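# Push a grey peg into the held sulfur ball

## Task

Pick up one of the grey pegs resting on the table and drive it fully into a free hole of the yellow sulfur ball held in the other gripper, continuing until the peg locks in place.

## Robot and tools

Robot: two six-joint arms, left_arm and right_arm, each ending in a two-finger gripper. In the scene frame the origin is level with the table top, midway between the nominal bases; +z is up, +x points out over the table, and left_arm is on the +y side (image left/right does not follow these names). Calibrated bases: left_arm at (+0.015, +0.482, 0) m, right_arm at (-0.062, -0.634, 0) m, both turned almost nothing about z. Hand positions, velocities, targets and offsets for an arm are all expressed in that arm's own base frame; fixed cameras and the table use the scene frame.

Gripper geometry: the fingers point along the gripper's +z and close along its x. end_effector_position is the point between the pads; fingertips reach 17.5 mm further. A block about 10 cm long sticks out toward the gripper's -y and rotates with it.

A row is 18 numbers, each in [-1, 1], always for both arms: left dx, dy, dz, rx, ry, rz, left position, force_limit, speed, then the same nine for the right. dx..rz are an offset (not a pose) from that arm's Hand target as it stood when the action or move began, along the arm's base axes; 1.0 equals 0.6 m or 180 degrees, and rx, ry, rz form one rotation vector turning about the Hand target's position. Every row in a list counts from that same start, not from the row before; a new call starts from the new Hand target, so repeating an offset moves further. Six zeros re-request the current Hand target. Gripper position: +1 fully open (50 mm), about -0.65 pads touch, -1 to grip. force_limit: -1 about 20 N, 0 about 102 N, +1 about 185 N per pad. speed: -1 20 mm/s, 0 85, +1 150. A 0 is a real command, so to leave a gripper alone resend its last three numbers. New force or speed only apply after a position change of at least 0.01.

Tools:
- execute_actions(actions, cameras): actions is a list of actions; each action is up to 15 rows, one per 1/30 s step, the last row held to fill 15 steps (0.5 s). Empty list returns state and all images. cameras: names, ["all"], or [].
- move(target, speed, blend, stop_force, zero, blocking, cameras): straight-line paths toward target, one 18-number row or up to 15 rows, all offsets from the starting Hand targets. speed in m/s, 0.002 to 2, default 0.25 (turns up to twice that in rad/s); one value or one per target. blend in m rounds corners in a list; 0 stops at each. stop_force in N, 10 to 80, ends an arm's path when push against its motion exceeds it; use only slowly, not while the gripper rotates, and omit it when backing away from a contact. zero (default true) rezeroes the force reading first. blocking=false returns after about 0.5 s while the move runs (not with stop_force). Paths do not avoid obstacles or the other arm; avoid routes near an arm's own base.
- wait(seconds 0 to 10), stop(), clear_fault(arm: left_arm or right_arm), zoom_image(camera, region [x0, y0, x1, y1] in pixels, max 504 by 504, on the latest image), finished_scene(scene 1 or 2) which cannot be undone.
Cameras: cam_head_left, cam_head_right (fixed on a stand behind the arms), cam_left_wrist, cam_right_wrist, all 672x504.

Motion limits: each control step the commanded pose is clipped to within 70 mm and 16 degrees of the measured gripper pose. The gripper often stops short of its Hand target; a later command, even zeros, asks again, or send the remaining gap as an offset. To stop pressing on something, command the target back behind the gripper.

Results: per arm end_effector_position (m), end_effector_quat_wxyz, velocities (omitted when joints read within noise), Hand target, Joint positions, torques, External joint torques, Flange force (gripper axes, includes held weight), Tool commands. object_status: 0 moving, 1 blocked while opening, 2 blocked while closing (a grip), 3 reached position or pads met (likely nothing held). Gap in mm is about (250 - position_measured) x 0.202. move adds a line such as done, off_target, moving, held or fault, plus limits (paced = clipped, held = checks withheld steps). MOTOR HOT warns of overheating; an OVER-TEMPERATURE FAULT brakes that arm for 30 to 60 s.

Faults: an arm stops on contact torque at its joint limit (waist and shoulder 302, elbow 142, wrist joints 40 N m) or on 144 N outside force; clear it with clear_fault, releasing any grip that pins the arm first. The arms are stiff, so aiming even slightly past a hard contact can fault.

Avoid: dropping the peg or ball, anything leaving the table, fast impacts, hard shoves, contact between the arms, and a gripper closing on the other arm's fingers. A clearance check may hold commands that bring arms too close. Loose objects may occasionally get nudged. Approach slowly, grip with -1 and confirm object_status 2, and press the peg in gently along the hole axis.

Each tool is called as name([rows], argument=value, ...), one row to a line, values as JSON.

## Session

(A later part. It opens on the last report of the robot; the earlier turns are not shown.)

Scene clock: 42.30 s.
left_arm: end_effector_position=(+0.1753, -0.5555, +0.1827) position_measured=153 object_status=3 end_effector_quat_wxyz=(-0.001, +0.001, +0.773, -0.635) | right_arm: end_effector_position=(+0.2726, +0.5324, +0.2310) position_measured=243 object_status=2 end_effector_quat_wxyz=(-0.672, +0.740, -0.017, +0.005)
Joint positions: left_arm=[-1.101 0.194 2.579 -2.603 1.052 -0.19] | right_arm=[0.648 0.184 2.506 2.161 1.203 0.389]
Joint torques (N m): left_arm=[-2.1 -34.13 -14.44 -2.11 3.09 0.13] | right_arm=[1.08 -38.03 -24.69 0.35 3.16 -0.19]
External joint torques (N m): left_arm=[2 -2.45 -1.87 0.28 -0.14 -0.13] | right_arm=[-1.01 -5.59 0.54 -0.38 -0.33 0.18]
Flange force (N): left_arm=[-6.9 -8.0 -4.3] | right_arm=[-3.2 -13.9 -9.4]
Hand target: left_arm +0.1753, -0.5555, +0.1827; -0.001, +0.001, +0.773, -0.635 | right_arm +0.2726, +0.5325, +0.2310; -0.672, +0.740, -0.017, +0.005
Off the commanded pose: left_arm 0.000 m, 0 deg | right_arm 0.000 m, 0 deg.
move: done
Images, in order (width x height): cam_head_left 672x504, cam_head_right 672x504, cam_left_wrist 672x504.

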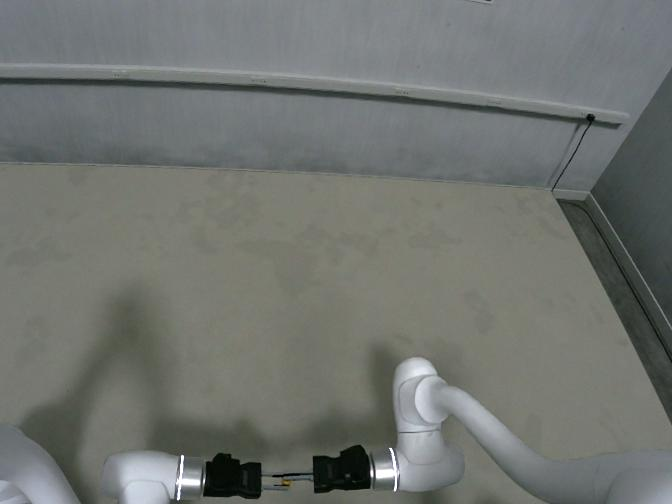

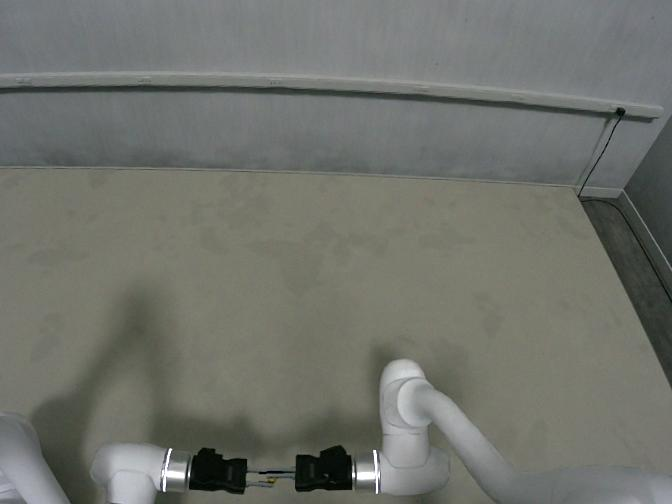

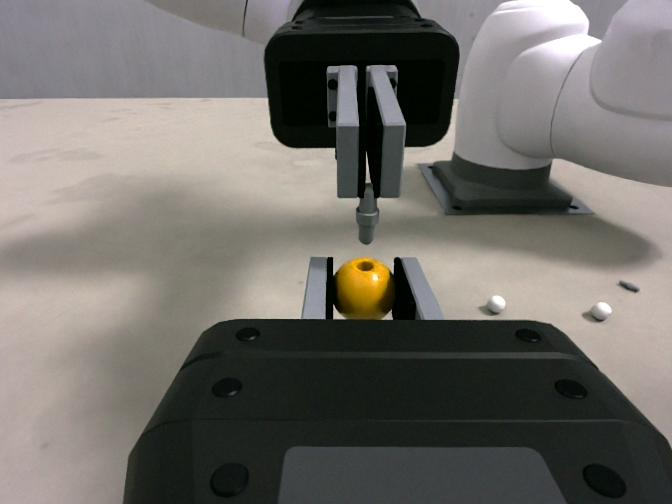

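move(target=[0,0,0,0,0,0,-0.192157,1,1,-0.0003,-0.0017,-0.0175,0,0,0,-1,0,-1], speed=0.008, stop_force=10, cameras=["cam_left_wrist"])

zoom_image(camera="cam_left_wrist", region=[310, 190, 420, 320])

Scene clock: 47.13 s.
left_arm: end_effector_position=(+0.1753, -0.5555, +0.1827) position_measured=153 object_status=3 end_effector_quat_wxyz=(-0.001, +0.001, +0.773, -0.635) | right_arm: end_effector_position=(+0.2724, +0.5314, +0.2205) position_measured=243 object_status=2 end_effector_quat_wxyz=(-0.672, +0.740, -0.017, +0.005)
Joint positions: left_arm=[-1.101 0.194 2.579 -2.603 1.052 -0.19] | right_arm=[0.646 0.209 2.512 2.169 1.222 0.361]
Joint torques (N m): left_arm=[-1.98 -37.13 -16.77 -2.33 4.77 0.15] | right_arm=[0.02 -36.55 -21.37 -0.31 1.5 -0.11]
External joint torques (N m): left_arm=[1.99 0.42 0.5 0.49 -1.83 -0.14] | right_arm=[0.07 -8.45 -1.52 0.27 1.35 0.11]
Flange force (N): left_arm=[-6.7 -3.9 -3.4] | right_arm=[-5.3 -18.9 -7.3]
Hand target: left_arm +0.1753, -0.5555, +0.1827; -0.001, +0.001, +0.773, -0.635 | right_arm +0.2724, +0.5314, +0.2205; -0.672, +0.740, -0.017, +0.005
Off the commanded pose: left_arm 0.000 m, 0 deg | right_arm 0.000 m, 0 deg.
move: done
Images, in order (width x height): cam_left_wrist 672x504.

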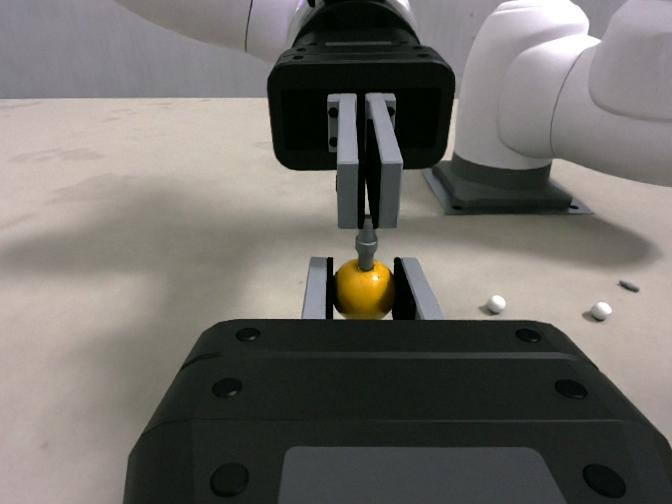

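Scaled by 3.877 from the camera's 672x504 image, which has a finer 960x720 frame.

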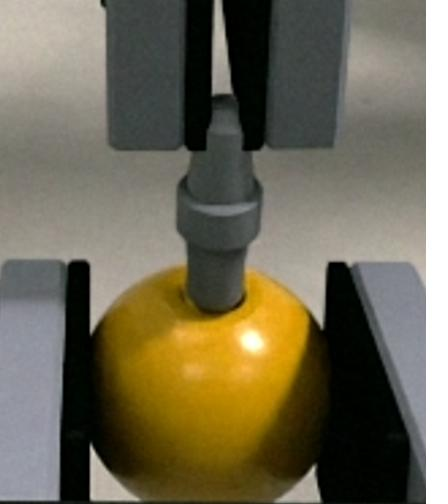

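zoom_image(camera="cam_left_wrist", region=[345, 245, 385, 285])

Scaled by 12.600 from the camera's 672x504 image, which has a finer 960x720 frame.

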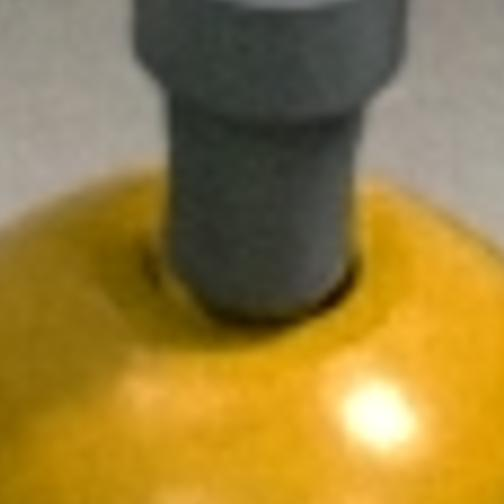

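move(target=[0,0,0,0,0,0,-0.192157,1,1,0.0005,-0.0003,-0.0033,0,0,0,-1,0,-1], speed=0.006, stop_force=20, cameras=["cam_left_wrist"])

zoom_image(camera="cam_left_wrist", region=[325, 215, 405, 285])

Scene clock: 49.43 s.
left_arm: end_effector_position=(+0.1753, -0.5555, +0.1827) position_measured=153 object_status=3 end_effector_quat_wxyz=(-0.001, +0.001, +0.773, -0.635) | right_arm: end_effector_position=(+0.2727, +0.5313, +0.2186) position_measured=243 object_status=2 end_effector_quat_wxyz=(-0.672, +0.740, -0.017, +0.005)
Joint positions: left_arm=[-1.101 0.194 2.579 -2.603 1.052 -0.19] | right_arm=[0.646 0.214 2.513 2.17 1.225 0.356]
Joint torques (N m): left_arm=[-2.38 -34.84 -15.45 -2.07 3.49 0.14] | right_arm=[0.43 -39.25 -23.73 0.21 2.96 -0.14]
External joint torques (N m): left_arm=[2.4 -1.88 -0.76 0.25 -0.55 -0.14] | right_arm=[-0.38 -6.25 0.96 -0.24 -0.09 0.14]
Flange force (N): left_arm=[-7.1 -6.8 -5.4] | right_arm=[-5.2 -15.1 -8.8]
Hand target: left_arm +0.1753, -0.5555, +0.1827; -0.001, +0.001, +0.773, -0.635 | right_arm +0.2727, +0.5313, +0.2186; -0.672, +0.740, -0.017, +0.005
Off the commanded pose: left_arm 0.000 m, 0 deg | right_arm 0.000 m, 0 deg.
move: done
camera_calibration:
cam_left_wrist: T_world_to_cam=[[-0.999928, 0.000705835, 0.0120143, 0.183483], [-0.00996716, 0.510931, -0.859564, 0.4604], [-0.00674519, -0.859622, -0.510887, -0.251124], [0, 0, 0, 1]] pos_world=[0.186365, -0.451234, 0.265243]
Images, in order (width x height): cam_left_wrist 672x504.

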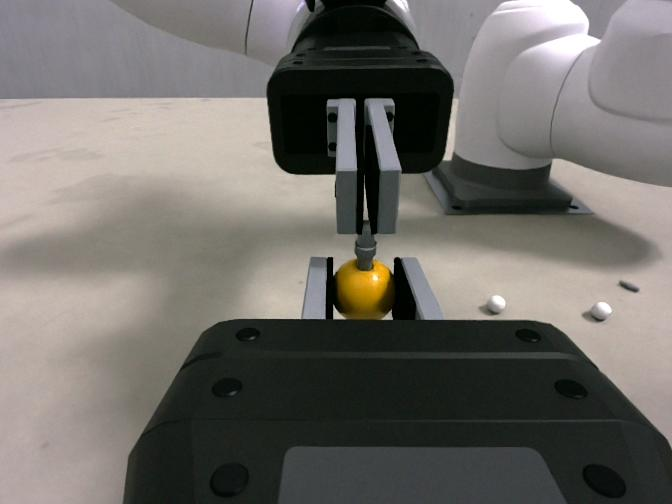

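Scaled by 6.300 from the camera's 672x504 image, which has a finer 960x720 frame.

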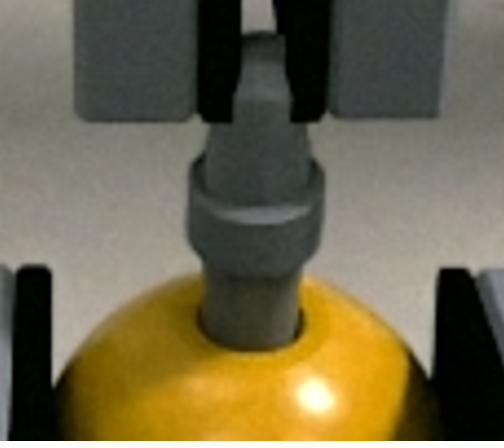

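move(target=[0,0,0,0,0,0,-0.192157,1,1,-0.0002,-0.001,-0.0105,0,0,0,-1,0,-1], speed=0.006, stop_force=30, cameras=["cam_left_wrist"])

zoom_image(camera="cam_left_wrist", region=[325, 215, 405, 285])

Scene clock: 51.80 s.
left_arm: end_effector_position=(+0.1753, -0.5555, +0.1827) position_measured=153 object_status=3 end_effector_quat_wxyz=(-0.001, +0.001, +0.773, -0.635) | right_arm: end_effector_position=(+0.2726, +0.5307, +0.2123) position_measured=243 object_status=2 end_effector_quat_wxyz=(-0.672, +0.740, -0.017, +0.005)
Joint positions: left_arm=[-1.101 0.194 2.579 -2.603 1.052 -0.19] | right_arm=[0.644 0.23 2.517 2.174 1.237 0.34]
Joint torques (N m): left_arm=[-3.02 -49.72 -28.41 -3.22 11.8 0.09] | right_arm=[0.79 -25.14 -13.37 -1.99 -5.16 -0.17]
External joint torques (N m): left_arm=[3.07 13.07 12.1 1.38 -8.86 -0.09] | right_arm=[-0.63 -20.98 -8.51 1.93 8.04 0.17]
Flange force (N): left_arm=[-7.5 16.8 -2.3] | right_arm=[-6.2 -41.0 -14.4]
Hand target: left_arm +0.1753, -0.5555, +0.1827; -0.001, +0.001, +0.773, -0.635 | right_arm +0.2726, +0.5307, +0.2123; -0.672, +0.740, -0.017, +0.005
Off the commanded pose: left_arm 0.000 m, 0 deg | right_arm 0.000 m, 0 deg.
move: done
camera_calibration:
cam_left_wrist: T_world_to_cam=[[-0.999927, 0.000654347, 0.0121002, 0.183437], [-0.0100673, 0.51093, -0.859563, 0.460418], [-0.0067448, -0.859622, -0.510886, -0.251125], [0, 0, 0, 1]] pos_world=[0.186365, -0.451234, 0.265243]
Images, in order (width x height): cam_left_wrist 672x504.

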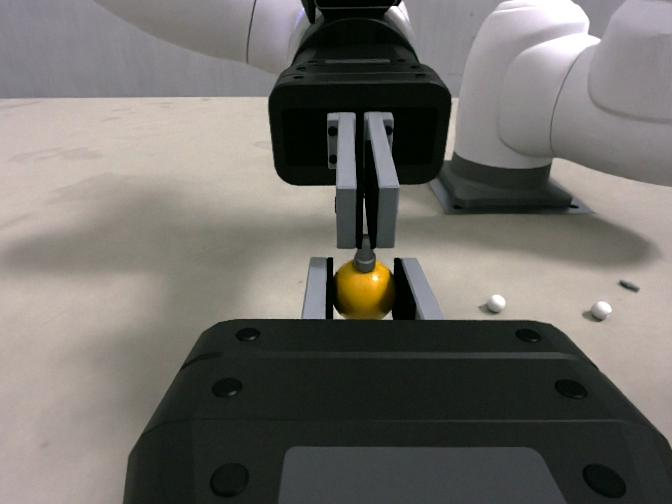

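Scaled by 6.300 from the camera's 672x504 image, which has a finer 960x720 frame.

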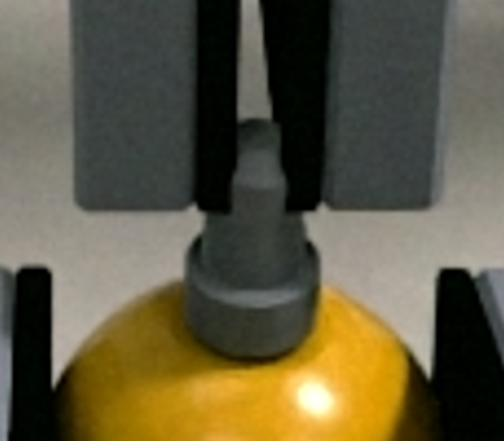

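move(target=[0,0,0,0,0,0,-0.192157,1,1,-0.0001,-0.0005,-0.005,0,0,0,-1,0,-1], speed=0.004, stop_force=40, cameras=["cam_left_wrist"])

zoom_image(camera="cam_left_wrist", region=[325, 215, 405, 285])

Scene clock: 53.77 s.
left_arm: end_effector_position=(+0.1753, -0.5554, +0.1827) position_measured=153 object_status=3 end_effector_quat_wxyz=(-0.001, +0.001, +0.773, -0.635) | right_arm: end_effector_position=(+0.2726, +0.5304, +0.2093) position_measured=243 object_status=2 end_effector_quat_wxyz=(-0.672, +0.740, -0.017, +0.005)
Joint positions: left_arm=[-1.101 0.194 2.579 -2.603 1.052 -0.19] | right_arm=[0.644 0.237 2.518 2.176 1.242 0.332]
Joint torques (N m): left_arm=[-3.39 -60.64 -36.47 -3.81 17.85 0.16] | right_arm=[-0.76 -14.3 -5.48 -3.35 -11.3 -0.2]
External joint torques (N m): left_arm=[3.46 23.94 20.15 1.97 -14.91 -0.16] | right_arm=[0.71 -32.24 -16.23 3.33 14.19 0.2]
Flange force (N): left_arm=[-8.1 32.9 2.1] | right_arm=[-8.4 -61.8 -14.9]
Hand target: left_arm +0.1753, -0.5555, +0.1827; -0.001, +0.001, +0.773, -0.635 | right_arm +0.2726, +0.5304, +0.2093; -0.672, +0.740, -0.017, +0.005
Off the commanded pose: left_arm 0.000 m, 0 deg | right_arm 0.000 m, 0 deg.
move: done
camera_calibration:
cam_left_wrist: T_world_to_cam=[[-0.999927, 0.000653601, 0.0121002, 0.183437], [-0.0100671, 0.511004, -0.85952, 0.46044], [-0.00674501, -0.859578, -0.510959, -0.251085], [0, 0, 0, 1]] pos_world=[0.186365, -0.451234, 0.265243]
Images, in order (width x height): cam_left_wrist 672x504.

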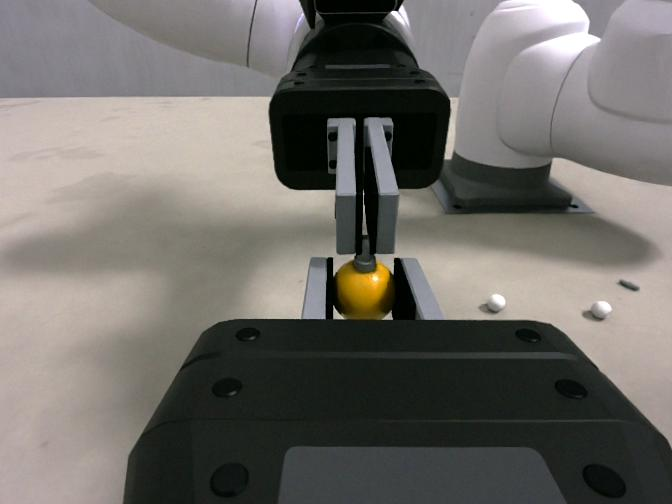

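Scaled by 6.300 from the camera's 672x504 image, which has a finer 960x720 frame.

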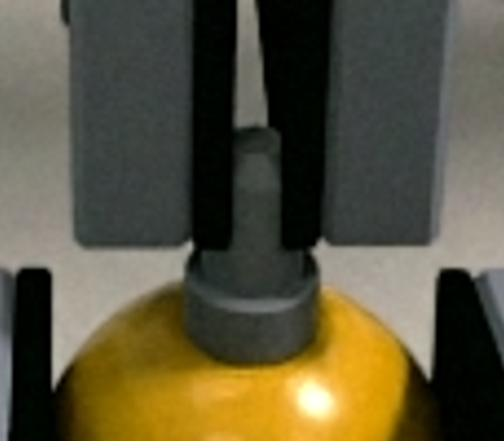

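move(target=[0,0,0,0,0,0,-0.192157,1,1,-0.0001,-0.0004,-0.004,0,0,0,-1,0,-1], speed=0.003, stop_force=40, cameras=["cam_left_wrist"])

zoom_image(camera="cam_left_wrist", region=[325, 215, 405, 285])

Scene clock: 55.53 s.
left_arm: end_effector_position=(+0.1753, -0.5554, +0.1826) position_measured=153 object_status=3 end_effector_quat_wxyz=(-0.001, +0.001, +0.773, -0.635) | right_arm: end_effector_position=(+0.2725, +0.5301, +0.2070) position_measured=243 object_status=2 end_effector_quat_wxyz=(-0.672, +0.740, -0.017, +0.005)
Joint positions: left_arm=[-1.101 0.194 2.579 -2.603 1.052 -0.19] | right_arm=[0.643 0.243 2.52 2.178 1.246 0.326]
Joint torques (N m): left_arm=[-5.48 -82.4 -51.2 -4.49 29.66 0.22] | right_arm=[-3.88 6.75 8.57 -5.49 -23.32 -0.23]
External joint torques (N m): left_arm=[5.4 46 35.02 2.68 -26.72 -0.22] | right_arm=[3.76 -53.48 -29.94 5.47 26.21 0.23]
Flange force (N): left_arm=[-12.4 66.7 12.2] | right_arm=[-13.8 -100.0 -16.8]
Hand target: left_arm +0.1753, -0.5555, +0.1827; -0.001, +0.001, +0.773, -0.635 | right_arm +0.2725, +0.5301, +0.2070; -0.672, +0.740, -0.017, +0.005
Off the commanded pose: left_arm 0.000 m, 0 deg | right_arm 0.000 m, 0 deg.
move: contact (right_arm)
camera_calibration:
cam_left_wrist: T_world_to_cam=[[-0.999927, 0.000652563, 0.0121006, 0.183437], [-0.0100674, 0.511077, -0.859476, 0.460376], [-0.00674522, -0.859535, -0.511033, -0.251097], [0, 0, 0, 1]] pos_world=[0.186365, -0.451234, 0.265143]
Images, in order (width x height): cam_left_wrist 672x504.

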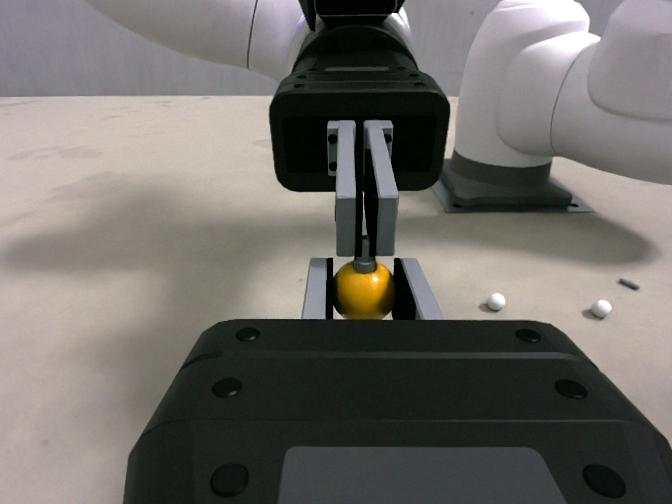

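Scaled by 6.300 from the camera's 672x504 image, which has a finer 960x720 frame.

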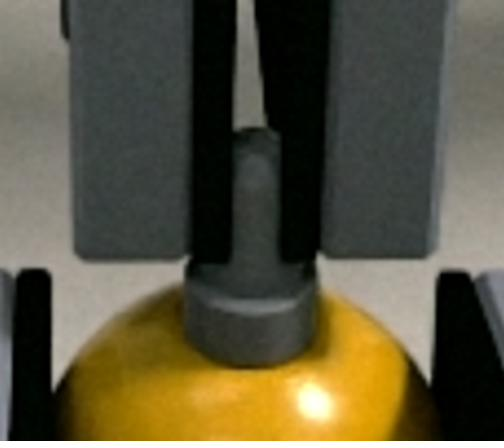

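move(target=[0,0,0,0,0,0,-0.192157,1,1,0.0001,0.0005,0.005,0,0,0,-1,0,-1], speed=0.01, cameras=["cam_left_wrist"])

zoom_image(camera="cam_left_wrist", region=[325, 215, 405, 285])

Scene clock: 57.00 s.
left_arm: end_effector_position=(+0.1753, -0.5556, +0.1830) position_measured=153 object_status=3 end_effector_quat_wxyz=(-0.001, +0.001, +0.773, -0.635) | right_arm: end_effector_position=(+0.2726, +0.5304, +0.2098) position_measured=243 object_status=2 end_effector_quat_wxyz=(-0.672, +0.740, -0.017, +0.004)
Joint positions: left_arm=[-1.101 0.194 2.579 -2.603 1.052 -0.19] | right_arm=[0.644 0.236 2.518 2.176 1.241 0.334]
Joint torques (N m): left_arm=[-3.87 -48.32 -28.48 -2.99 11.38 0.1] | right_arm=[0.88 -27.64 -15.12 -1.61 -4.35 0]
External joint torques (N m): left_arm=[3.84 11.62 12.31 1.17 -8.43 -0.1] | right_arm=[-0.98 -18.26 -6.43 1.57 7.21 0]
Flange force (N): left_arm=[-8.0 14.8 -5.5] | right_arm=[-5.6 -34.5 -14.7]
Hand target: left_arm +0.1753, -0.5555, +0.1827; -0.001, +0.001, +0.773, -0.635 | right_arm +0.2726, +0.5304, +0.2100; -0.672, +0.740, -0.017, +0.005
Off the commanded pose: left_arm 0.000 m, 0 deg | right_arm 0.000 m, 0 deg.
move: done
camera_calibration:
cam_left_wrist: T_world_to_cam=[[-0.999929, 0.000680168, 0.0118767, 0.183606], [-0.00986678, 0.510311, -0.859933, 0.460424], [-0.00664572, -0.859989, -0.510269, -0.251456], [0, 0, 0, 1]] pos_world=[0.186465, -0.451334, 0.265443]
Images, in order (width x height): cam_left_wrist 672x504.

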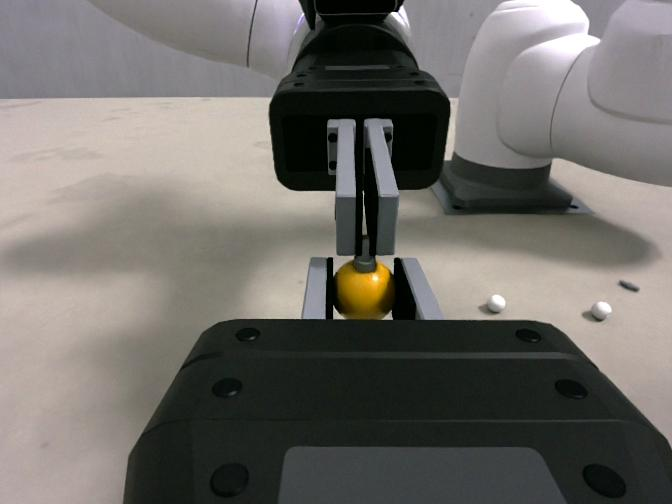

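Scaled by 6.300 from the camera's 672x504 image, which has a finer 960x720 frame.

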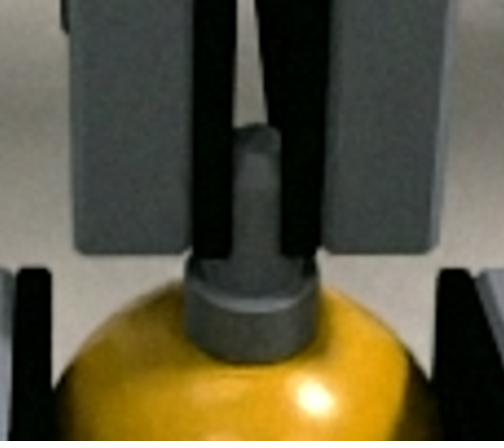

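move(target=[0,0,0,0,0,0,-0.192157,1,1,0.0001,0.0005,0.005,0,0,0,-1,0,-1], speed=0.01, cameras=["cam_left_wrist"])

zoom_image(camera="cam_left_wrist", region=[325, 215, 405, 285])

Scene clock: 58.27 s.
left_arm: end_effector_position=(+0.1753, -0.5555, +0.1827) position_measured=153 object_status=3 end_effector_quat_wxyz=(-0.001, +0.001, +0.773, -0.635) | right_arm: end_effector_position=(+0.2726, +0.5308, +0.2130) position_measured=243 object_status=2 end_effector_quat_wxyz=(-0.672, +0.740, -0.017, +0.005)
Joint positions: left_arm=[-1.101 0.194 2.579 -2.603 1.052 -0.19] | right_arm=[0.645 0.228 2.516 2.174 1.236 0.342]
Joint torques (N m): left_arm=[-2.62 -33.72 -15.42 -2 3.1 0.09] | right_arm=[1.11 -42.48 -24.2 0.41 3.31 -0.07]
External joint torques (N m): left_arm=[2.59 -2.92 -0.76 0.18 -0.16 -0.09] | right_arm=[-0.92 -3.56 2.2 -0.47 -0.43 0.07]
Flange force (N): left_arm=[-6.8 -8.2 -7.1] | right_arm=[-3.2 -8.5 -8.8]
Hand target: left_arm +0.1753, -0.5555, +0.1827; -0.001, +0.001, +0.773, -0.635 | right_arm +0.2726, +0.5307, +0.2130; -0.672, +0.740, -0.017, +0.005
Off the commanded pose: left_arm 0.000 m, 0 deg | right_arm 0.000 m, 0 deg.
move: done
camera_calibration:
cam_left_wrist: T_world_to_cam=[[-0.999927, 0.000569699, 0.0120486, 0.183413], [-0.0100666, 0.510885, -0.85959, 0.460405], [-0.00664516, -0.859649, -0.510842, -0.251167], [0, 0, 0, 1]] pos_world=[0.186365, -0.451234, 0.265243]
Images, in order (width x height): cam_left_wrist 672x504.

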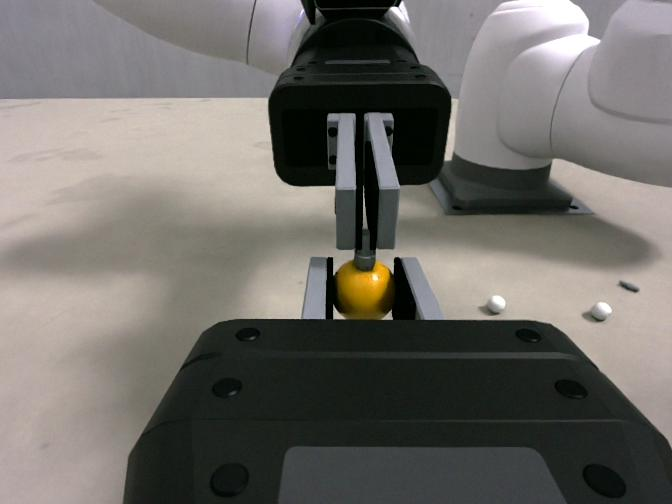

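Scaled by 6.300 from the camera's 672x504 image, which has a finer 960x720 frame.

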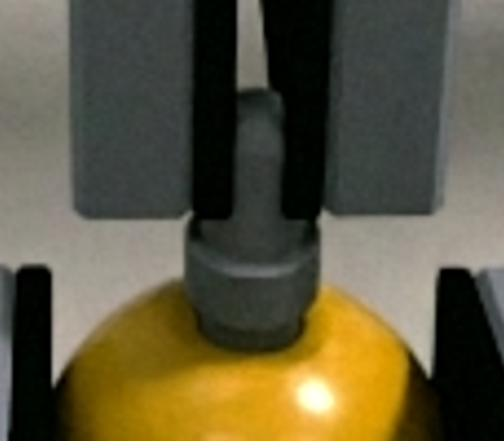

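move([
  [0,0,0,0,0,0,-0.192157,1,1,0,0.0005,0.005,0,0,0,-1,0,-1],
  [0,0,0,0,0,0,-0.192157,1,1,0,0.005,0.007,-0.036,0,0,-1,0,-1],
], speed=0.02, cameras=["cam_left_wrist"])

zoom_image(camera="cam_left_wrist", region=[325, 215, 405, 285])

Scene clock: 65.63 s.
left_arm: end_effector_position=(+0.1753, -0.5555, +0.1827) position_measured=153 object_status=3 end_effector_quat_wxyz=(-0.001, +0.001, +0.773, -0.635) | right_arm: end_effector_position=(+0.2726, +0.5337, +0.2172) position_measured=243 object_status=2 end_effector_quat_wxyz=(-0.629, +0.777, -0.016, +0.005)
Joint positions: left_arm=[-1.101 0.194 2.579 -2.603 1.052 -0.19] | right_arm=[0.662 0.145 2.488 2.104 1.064 0.455]
Joint torques (N m): left_arm=[-2.05 -34.41 -15.07 -2.18 3.35 0.09] | right_arm=[1.3 -35.9 -27.05 0.32 2.97 -0.16]
External joint torques (N m): left_arm=[2.06 -2.24 -1.26 0.34 -0.4 -0.09] | right_arm=[-1.32 -5.58 0.72 -0.27 -0.27 0.16]
Flange force (N): left_arm=[-6.7 -7.7 -4.9] | right_arm=[-3.3 -11.5 -11.8]
Hand target: left_arm +0.1753, -0.5555, +0.1827; -0.001, +0.001, +0.773, -0.635 | right_arm +0.2726, +0.5337, +0.2172; -0.629, +0.777, -0.016, +0.005
Off the commanded pose: left_arm 0.000 m, 0 deg | right_arm 0.000 m, 0 deg.
move: done
camera_calibration:
cam_left_wrist: T_world_to_cam=[[-0.999927, 0.000654424, 0.0121001, 0.183437], [-0.0100671, 0.51093, -0.859563, 0.460418], [-0.0067448, -0.859622, -0.510886, -0.251125], [0, 0, 0, 1]] pos_world=[0.186365, -0.451234, 0.265243]
Images, in order (width x height): cam_left_wrist 672x504.

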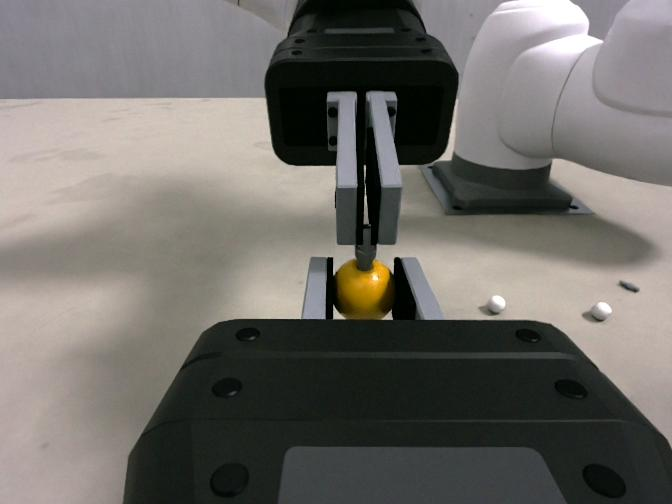

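Scaled by 6.300 from the camera's 672x504 image, which has a finer 960x720 frame.

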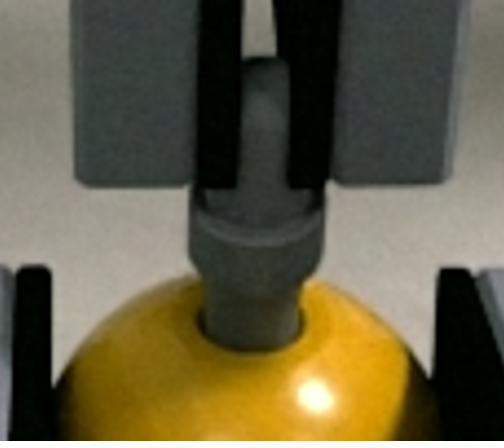

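move(target=[0,0,0,0,0,0,-0.192157,1,1,-0.0003,-0.002,-0.0185,0,0,0,-1,0,-1], speed=0.005, stop_force=75, cameras=["cam_left_wrist"])

zoom_image(camera="cam_left_wrist", region=[325, 215, 405, 285])

Scene clock: 68.70 s.
left_arm: end_effector_position=(+0.1753, -0.5554, +0.1826) position_measured=153 object_status=3 end_effector_quat_wxyz=(-0.001, +0.001, +0.773, -0.634) | right_arm: end_effector_position=(+0.2725, +0.5329, +0.2086) position_measured=243 object_status=2 end_effector_quat_wxyz=(-0.629, +0.777, -0.016, +0.006)
Joint positions: left_arm=[-1.101 0.194 2.579 -2.603 1.052 -0.19] | right_arm=[0.66 0.165 2.494 2.114 1.078 0.43]
Joint torques (N m): left_arm=[-5.47 -80 -51.31 -4.85 28.32 0.13] | right_arm=[-2.04 8.77 6.86 -7.16 -20.5 -0.28]
External joint torques (N m): left_arm=[5.45 43.32 35.09 3.03 -25.37 -0.13] | right_arm=[2.17 -51.51 -32.2 7.17 23.23 0.28]
Flange force (N): left_arm=[-12.1 63.7 7.4] | right_arm=[-12.4 -91.5 -30.5]
Hand target: left_arm +0.1753, -0.5555, +0.1827; -0.001, +0.001, +0.773, -0.635 | right_arm +0.2725, +0.5329, +0.2086; -0.629, +0.777, -0.016, +0.006 (not the last commanded pose)
Off the commanded pose: left_arm 0.000 m, 0 deg | right_arm 0.003 m, 0 deg.
move: contact (right_arm)
camera_calibration:
cam_left_wrist: T_world_to_cam=[[-0.999927, 0.000651, 0.0121003, 0.183437], [-0.010067, 0.511195, -0.859406, 0.46041], [-0.00674508, -0.859464, -0.511151, -0.251034], [0, 0, 0, 1]] pos_world=[0.186365, -0.451234, 0.265143]
Images, in order (width x height): cam_left_wrist 672x504.

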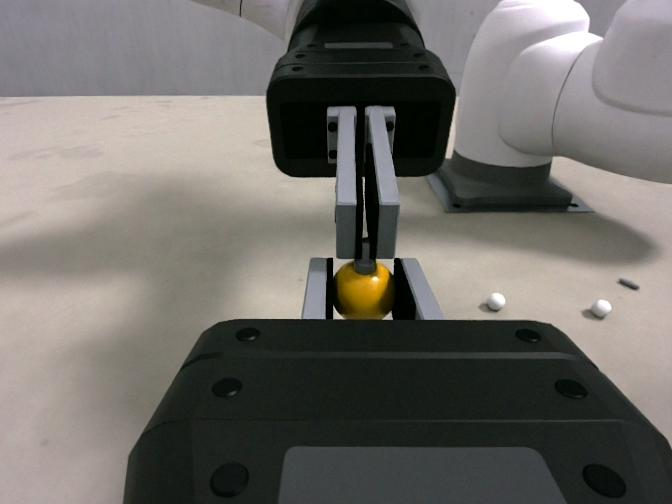

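Scaled by 6.300 from the camera's 672x504 image, which has a finer 960x720 frame.

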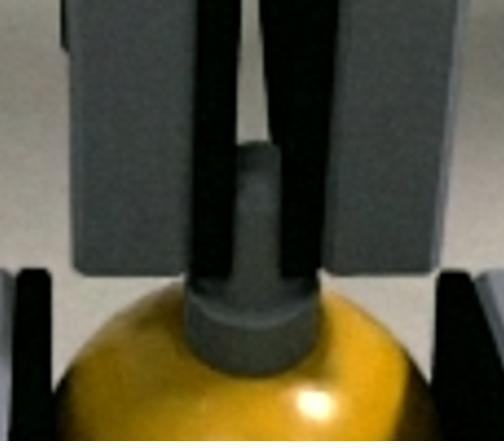

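move(target=[0,0,0,0,0,0,-0.192157,1,1,0.0002,0.001,0.0095,0,0,0,-1,0,-1], speed=0.012, cameras=["cam_left_wrist"])

zoom_image(camera="cam_left_wrist", region=[325, 215, 405, 285])

Scene clock: 69.80 s.
left_arm: end_effector_position=(+0.1753, -0.5556, +0.1832) position_measured=153 object_status=3 end_effector_quat_wxyz=(-0.001, +0.001, +0.772, -0.635) | right_arm: end_effector_position=(+0.2726, +0.5334, +0.2140) position_measured=243 object_status=2 end_effector_quat_wxyz=(-0.629, +0.777, -0.016, +0.005)
Joint positions: left_arm=[-1.101 0.194 2.579 -2.603 1.053 -0.19] | right_arm=[0.662 0.152 2.49 2.107 1.069 0.446]
Joint torques (N m): left_arm=[-4.62 -21.66 -13.33 -1.18 -2.9 0.13] | right_arm=[4.62 -47.98 -42.31 3.18 10.32 -0.15]
External joint torques (N m): left_arm=[4.58 -14.81 -3 -0.65 5.85 -0.13] | right_arm=[-4.9 6.58 16.7 -3.13 -7.69 0.15]
Flange force (N): left_arm=[-6.0 -22.1 -23.8] | right_arm=[-3.8 13.5 -20.9]
Hand target: left_arm +0.1753, -0.5555, +0.1827; -0.001, +0.001, +0.773, -0.635 | right_arm +0.2726, +0.5335, +0.2143; -0.629, +0.777, -0.016, +0.006
Off the commanded pose: left_arm 0.001 m, 0 deg | right_arm 0.000 m, 0 deg.
move: done
camera_calibration:
cam_left_wrist: T_world_to_cam=[[-0.99993, 0.000737676, 0.0117905, 0.183653], [-0.00976659, 0.509885, -0.860187, 0.460453], [-0.00664633, -0.860242, -0.509842, -0.251582], [0, 0, 0, 1]] pos_world=[0.186465, -0.451335, 0.265643]
Images, in order (width x height): cam_left_wrist 672x504.

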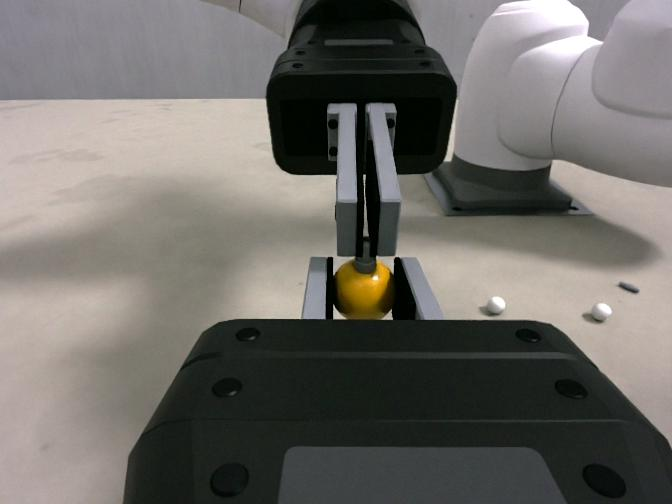

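Scaled by 6.300 from the camera's 672x504 image, which has a finer 960x720 frame.

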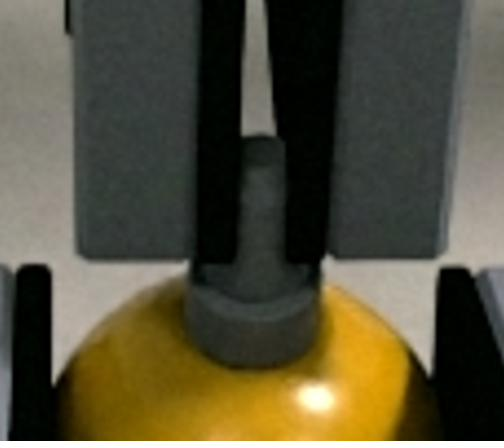

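move(target=[0,0,0,0,0,0,-0.192157,1,1,0.0001,0.0003,0.0025,0,0,0,-1,0,-1], speed=0.01, cameras=["cam_left_wrist"])

zoom_image(camera="cam_left_wrist", region=[325, 215, 405, 285])

Scene clock: 71.00 s.
left_arm: end_effector_position=(+0.1753, -0.5554, +0.1826) position_measured=153 object_status=3 end_effector_quat_wxyz=(-0.001, +0.001, +0.773, -0.634) | right_arm: end_effector_position=(+0.2727, +0.5336, +0.2158) position_measured=243 object_status=2 end_effector_quat_wxyz=(-0.629, +0.777, -0.016, +0.006)
Joint positions: left_arm=[-1.101 0.195 2.579 -2.603 1.052 -0.19] | right_arm=[0.662 0.149 2.489 2.105 1.067 0.451]
Joint torques (N m): left_arm=[-3.02 -31.91 -14.01 -1.73 2.28 0.11] | right_arm=[0.75 -38 -29.91 1.01 4.12 -0.18]
External joint torques (N m): left_arm=[3 -4.79 -2.28 -0.1 0.67 -0.1] | right_arm=[-0.73 -3.67 3.76 -0.97 -1.41 0.18]
Flange force (N): left_arm=[-7.6 -11.5 -8.1] | right_arm=[-5.5 -7.9 -11.9]
Hand target: left_arm +0.1753, -0.5555, +0.1827; -0.001, +0.001, +0.773, -0.635 | right_arm +0.2727, +0.5336, +0.2158; -0.629, +0.777, -0.016, +0.006
Off the commanded pose: left_arm 0.000 m, 0 deg | right_arm 0.000 m, 0 deg.
move: done
camera_calibration:
cam_left_wrist: T_world_to_cam=[[-0.999927, 0.000651746, 0.0121003, 0.183437], [-0.0100672, 0.511121, -0.85945, 0.460389], [-0.00674487, -0.859508, -0.511077, -0.251073], [0, 0, 0, 1]] pos_world=[0.186365, -0.451234, 0.265143]
Images, in order (width x height): cam_left_wrist 672x504.

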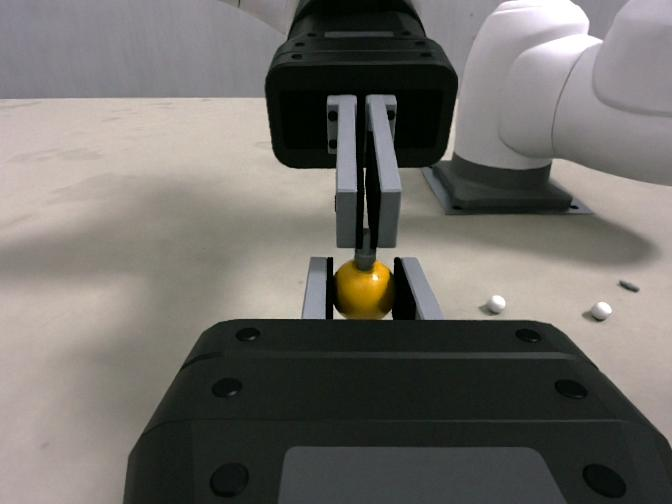

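Scaled by 6.300 from the camera's 672x504 image, which has a finer 960x720 frame.

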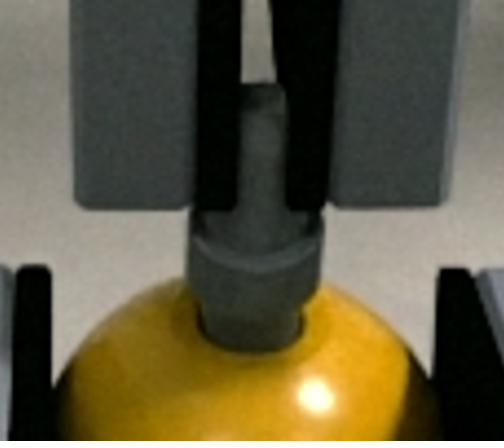

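zoom_image(camera="cam_left_wrist", region=[345, 240, 385, 280])

Scaled by 12.600 from the camera's 672x504 image, which has a finer 960x720 frame.

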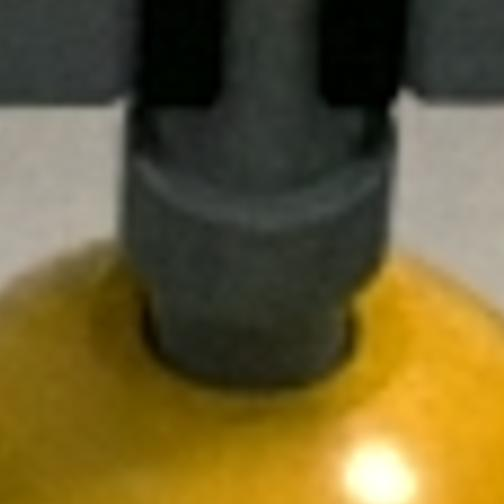

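move(target=[0,0,0,0,0,0,-0.192157,1,1,0,0.0022,0.001,-0.0194,0,0,-1,0,-1], speed=0.02)

move(target=[0,0,0,0,0,0,-0.192157,1,1,-0.0003,-0.002,-0.0185,0,0,0,-1,0,-1], speed=0.004, stop_force=80, cameras=["cam_left_wrist"])

zoom_image(camera="cam_left_wrist", region=[325, 215, 405, 285])

Scene clock: 74.43 s.
left_arm: end_effector_position=(+0.1753, -0.5555, +0.1827) position_measured=153 object_status=3 end_effector_quat_wxyz=(-0.001, +0.001, +0.773, -0.635) | right_arm: end_effector_position=(+0.2727, +0.5350, +0.2164) position_measured=243 object_status=2 end_effector_quat_wxyz=(-0.605, +0.796, -0.016, +0.006)
Joint positions: left_arm=[-1.101 0.194 2.579 -2.603 1.052 -0.19] | right_arm=[0.674 0.114 2.471 2.057 0.981 0.516]
Joint torques (N m): left_arm=[-3.1 -34.76 -16.18 -1.88 3.74 0.12] | right_arm=[0.46 -33.99 -30 0.74 2.75 -0.41]
External joint torques (N m): left_arm=[3.04 -1.95 -0.12 0.05 -0.79 -0.12] | right_arm=[-0.62 -6.15 1.82 -0.6 -0.18 0.41]
Flange force (N): left_arm=[-7.5 -6.9 -6.9] | right_arm=[-5.8 -11.4 -14.3]
Hand target: left_arm +0.1753, -0.5555, +0.1827; -0.001, +0.001, +0.773, -0.635 | right_arm +0.2727, +0.5350, +0.2164; -0.605, +0.796, -0.016, +0.006
Off the commanded pose: left_arm 0.000 m, 0 deg | right_arm 0.000 m, 0 deg.
move: done

Scene clock: 76.90 s.
left_arm: end_effector_position=(+0.1753, -0.5554, +0.1826) position_measured=153 object_status=3 end_effector_quat_wxyz=(-0.001, +0.001, +0.773, -0.635) | right_arm: end_effector_position=(+0.2726, +0.5342, +0.2090) position_measured=243 object_status=2 end_effector_quat_wxyz=(-0.606, +0.796, -0.016, +0.006)
Joint positions: left_arm=[-1.101 0.194 2.579 -2.603 1.052 -0.19] | right_arm=[0.672 0.129 2.477 2.069 0.992 0.494]
Joint torques (N m): left_arm=[-5.35 -83.66 -53.3 -5.01 30.16 0.22] | right_arm=[-1.82 13.95 9.68 -8.4 -21.24 -0.14]
External joint torques (N m): left_arm=[5.31 47.06 37.14 3.2 -27.21 -0.22] | right_arm=[1.81 -54.61 -37.06 8.49 23.84 0.14]
Flange force (N): left_arm=[-12.3 69.2 10.3] | right_arm=[-11.4 -92.9 -37.9]
Hand target: left_arm +0.1753, -0.5555, +0.1827; -0.001, +0.001, +0.773, -0.635 | right_arm +0.2726, +0.5342, +0.2090; -0.606, +0.796, -0.016, +0.006 (not the last commanded pose)
Off the commanded pose: left_arm 0.000 m, 0 deg | right_arm 0.004 m, 0 deg.
move: contact (right_arm)
camera_calibration:
cam_left_wrist: T_world_to_cam=[[-0.999927, 0.000653601, 0.0121002, 0.183437], [-0.0100671, 0.511004, -0.85952, 0.46044], [-0.00674501, -0.859578, -0.510959, -0.251085], [0, 0, 0, 1]] pos_world=[0.186365, -0.451234, 0.265243]
Images, in order (width x height): cam_left_wrist 672x504.

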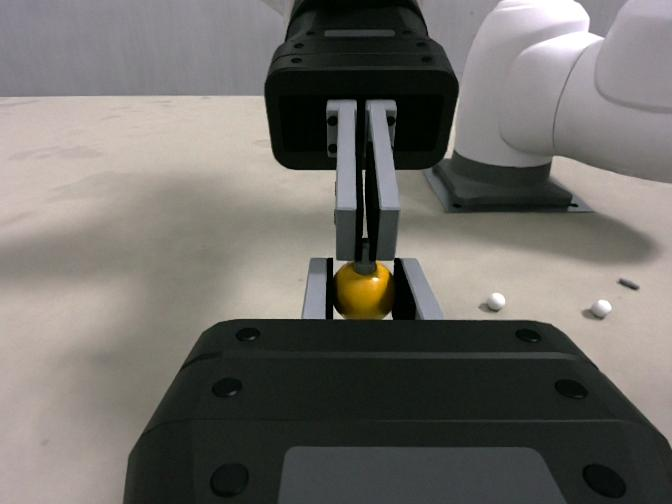

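Scaled by 6.300 from the camera's 672x504 image, which has a finer 960x720 frame.

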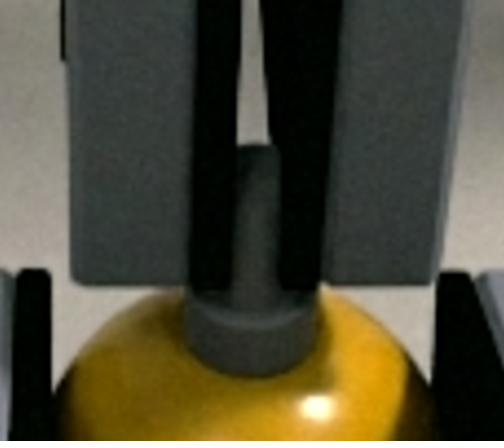

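move(target=[0,0,0,0,0,0,-0.192157,1,1,0,-0.0002,-0.002,0,0,0,-1,0,-1], speed=0.003, cameras=["cam_left_wrist"])

zoom_image(camera="cam_left_wrist", region=[325, 215, 405, 285])

Scene clock: 78.27 s.
left_arm: end_effector_position=(+0.1753, -0.5555, +0.1827) position_measured=153 object_status=3 end_effector_quat_wxyz=(-0.001, +0.001, +0.773, -0.635) | right_arm: end_effector_position=(+0.2726, +0.5341, +0.2078) position_measured=243 object_status=2 end_effector_quat_wxyz=(-0.606, +0.796, -0.016, +0.006)
Joint positions: left_arm=[-1.101 0.194 2.579 -2.603 1.052 -0.19] | right_arm=[0.672 0.132 2.478 2.07 0.994 0.49]
Joint torques (N m): left_arm=[-5.53 -89.21 -57.01 -5.16 33.23 0.25] | right_arm=[-2.98 20.18 14.66 -9.21 -24.6 -0.16]
External joint torques (N m): left_arm=[5.44 52.67 40.74 3.34 -30.28 -0.25] | right_arm=[3.11 -61.43 -41.97 9.28 27.22 0.16]
Flange force (N): left_arm=[-12.4 77.4 13.7] | right_arm=[-13.6 -105.3 -40.7]
Hand target: left_arm +0.1753, -0.5555, +0.1827; -0.001, +0.001, +0.773, -0.635 | right_arm +0.2726, +0.5341, +0.2078; -0.606, +0.796, -0.016, +0.006
Off the commanded pose: left_arm 0.000 m, 0 deg | right_arm 0.000 m, 0 deg.
move: done
Images, in order (width x height): cam_left_wrist 672x504.

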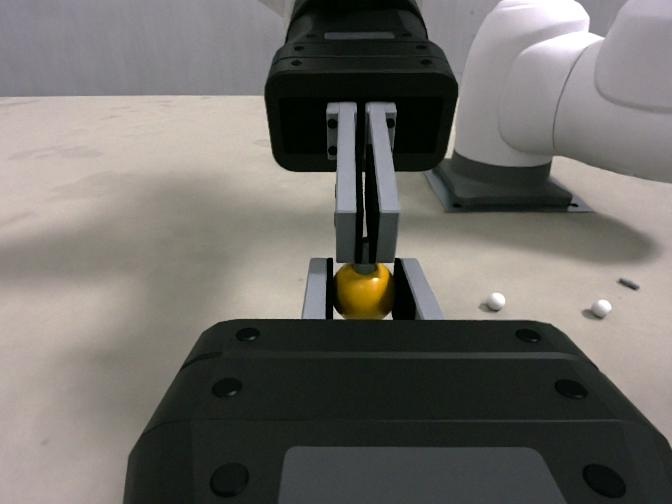

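Scaled by 6.300 from the camera's 672x504 image, which has a finer 960x720 frame.

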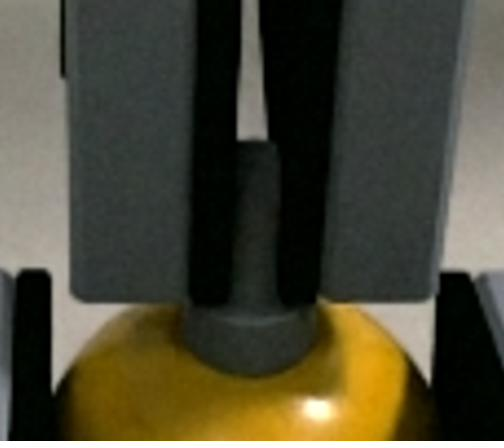

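move(target=[0,0,0,0,0,0,-0.192157,1,1,0.0002,0.0013,0.0125,0,0,0,-1,0,-1], speed=0.012, cameras=["cam_left_wrist"])

zoom_image(camera="cam_left_wrist", region=[325, 215, 405, 285])

Scene clock: 79.53 s.
left_arm: end_effector_position=(+0.1753, -0.5555, +0.1829) position_measured=153 object_status=3 end_effector_quat_wxyz=(-0.001, +0.001, +0.773, -0.635) | right_arm: end_effector_position=(+0.2728, +0.5349, +0.2154) position_measured=243 object_status=2 end_effector_quat_wxyz=(-0.606, +0.796, -0.016, +0.006)
Joint positions: left_arm=[-1.101 0.194 2.579 -2.603 1.052 -0.19] | right_arm=[0.673 0.116 2.472 2.059 0.983 0.513]
Joint torques (N m): left_arm=[-3.53 -31.66 -13.7 -1.53 1.89 0.12] | right_arm=[0.58 -36.91 -32.84 1.32 4.3 -0.21]
External joint torques (N m): left_arm=[3.55 -5.01 -2.81 -0.33 1.07 -0.12] | right_arm=[-0.59 -2.96 4.88 -1.22 -1.72 0.21]
Flange force (N): left_arm=[-8.9 -11.0 -8.1] | right_arm=[-6.4 -5.2 -12.6]
Hand target: left_arm +0.1753, -0.5555, +0.1827; -0.001, +0.001, +0.773, -0.635 | right_arm +0.2727, +0.5349, +0.2153; -0.606, +0.796, -0.016, +0.006
Off the commanded pose: left_arm 0.000 m, 0 deg | right_arm 0.000 m, 0 deg.
move: done
camera_calibration:
cam_left_wrist: T_world_to_cam=[[-0.999929, 0.000535841, 0.0119119, 0.183533], [-0.00996684, 0.510811, -0.859635, 0.460452], [-0.00654533, -0.859693, -0.510769, -0.251173], [0, 0, 0, 1]] pos_world=[0.186465, -0.451234, 0.265343]
Images, in order (width x height): cam_left_wrist 672x504.

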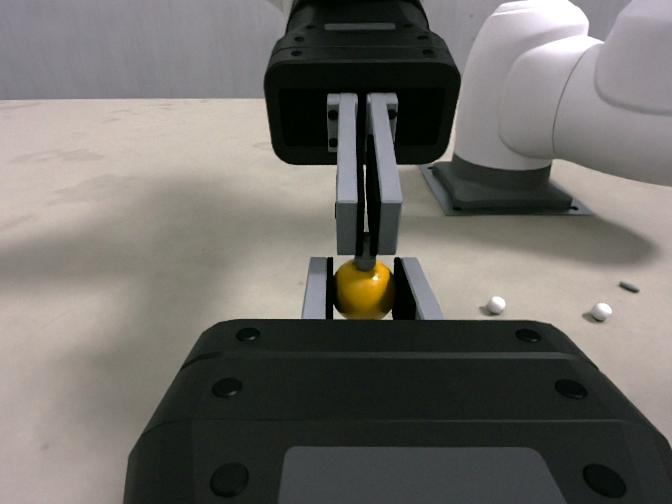

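Scaled by 6.300 from the camera's 672x504 image, which has a finer 960x720 frame.

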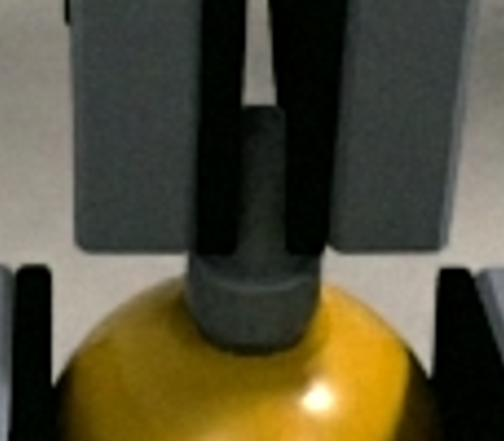

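move([
  [0,0,0,0,0,0,-0.192157,1,1,0,0,0,0,0,0,-0.505,0,-1],
  [0,0,0,0,0,0,-0.192157,1,1,0,0.0002,0.0025,0,0,0,-0.505,0,-1],
  [0,0,0,0,0,0,-0.192157,1,1,0,-0.0055,-0.0005,0.0528,0,0,-0.505,0,-1],
], speed=0.02, cameras=["cam_left_wrist"])

zoom_image(camera="cam_left_wrist", region=[325, 215, 405, 285])

Scene clock: 86.90 s.
left_arm: end_effector_position=(+0.1753, -0.5555, +0.1827) position_measured=153 object_status=3 end_effector_quat_wxyz=(-0.001, +0.001, +0.773, -0.635) | right_arm: end_effector_position=(+0.2727, +0.5316, +0.2150) position_measured=228 object_status=3 end_effector_quat_wxyz=(-0.669, +0.743, -0.017, +0.005)
Joint positions: left_arm=[-1.101 0.194 2.579 -2.603 1.052 -0.19] | right_arm=[0.647 0.218 2.513 2.169 1.22 0.353]
Joint torques (N m): left_arm=[-1.79 -34.02 -14.5 -2.13 3.09 0.1] | right_arm=[0.53 -39.87 -23.46 0.19 3.26 -0.18]
External joint torques (N m): left_arm=[1.87 -2.71 -1.73 0.3 -0.14 -0.1] | right_arm=[-0.69 -5.17 0.85 -0.21 -0.41 0.18]
Flange force (N): left_arm=[-6.3 -8.6 -4.7] | right_arm=[-3.7 -13.1 -8.0]
Hand target: left_arm +0.1753, -0.5555, +0.1827; -0.001, +0.001, +0.773, -0.635 | right_arm +0.2727, +0.5316, +0.2150; -0.669, +0.743, -0.017, +0.005
Off the commanded pose: left_arm 0.000 m, 0 deg | right_arm 0.000 m, 0 deg.
move: done
camera_calibration:
cam_left_wrist: T_world_to_cam=[[-0.999927, 0.000654424, 0.0121001, 0.183437], [-0.0100671, 0.51093, -0.859563, 0.460418], [-0.0067448, -0.859622, -0.510886, -0.251125], [0, 0, 0, 1]] pos_world=[0.186365, -0.451234, 0.265243]
Images, in order (width x height): cam_left_wrist 672x504.

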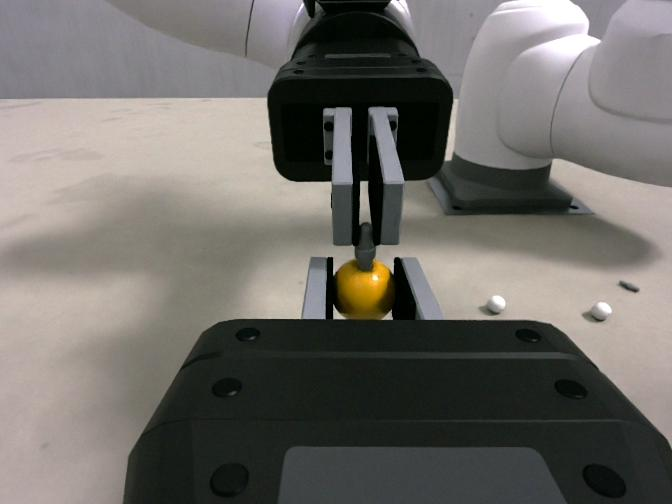

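Scaled by 6.300 from the camera's 672x504 image, which has a finer 960x720 frame.

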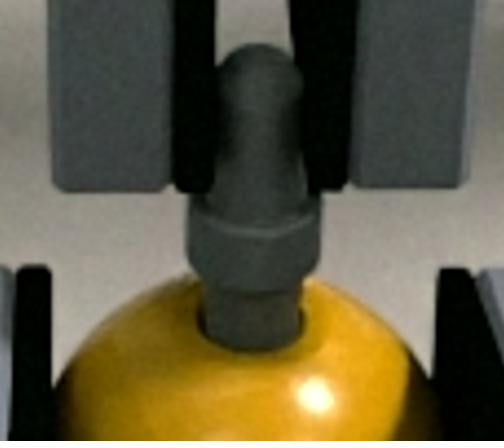

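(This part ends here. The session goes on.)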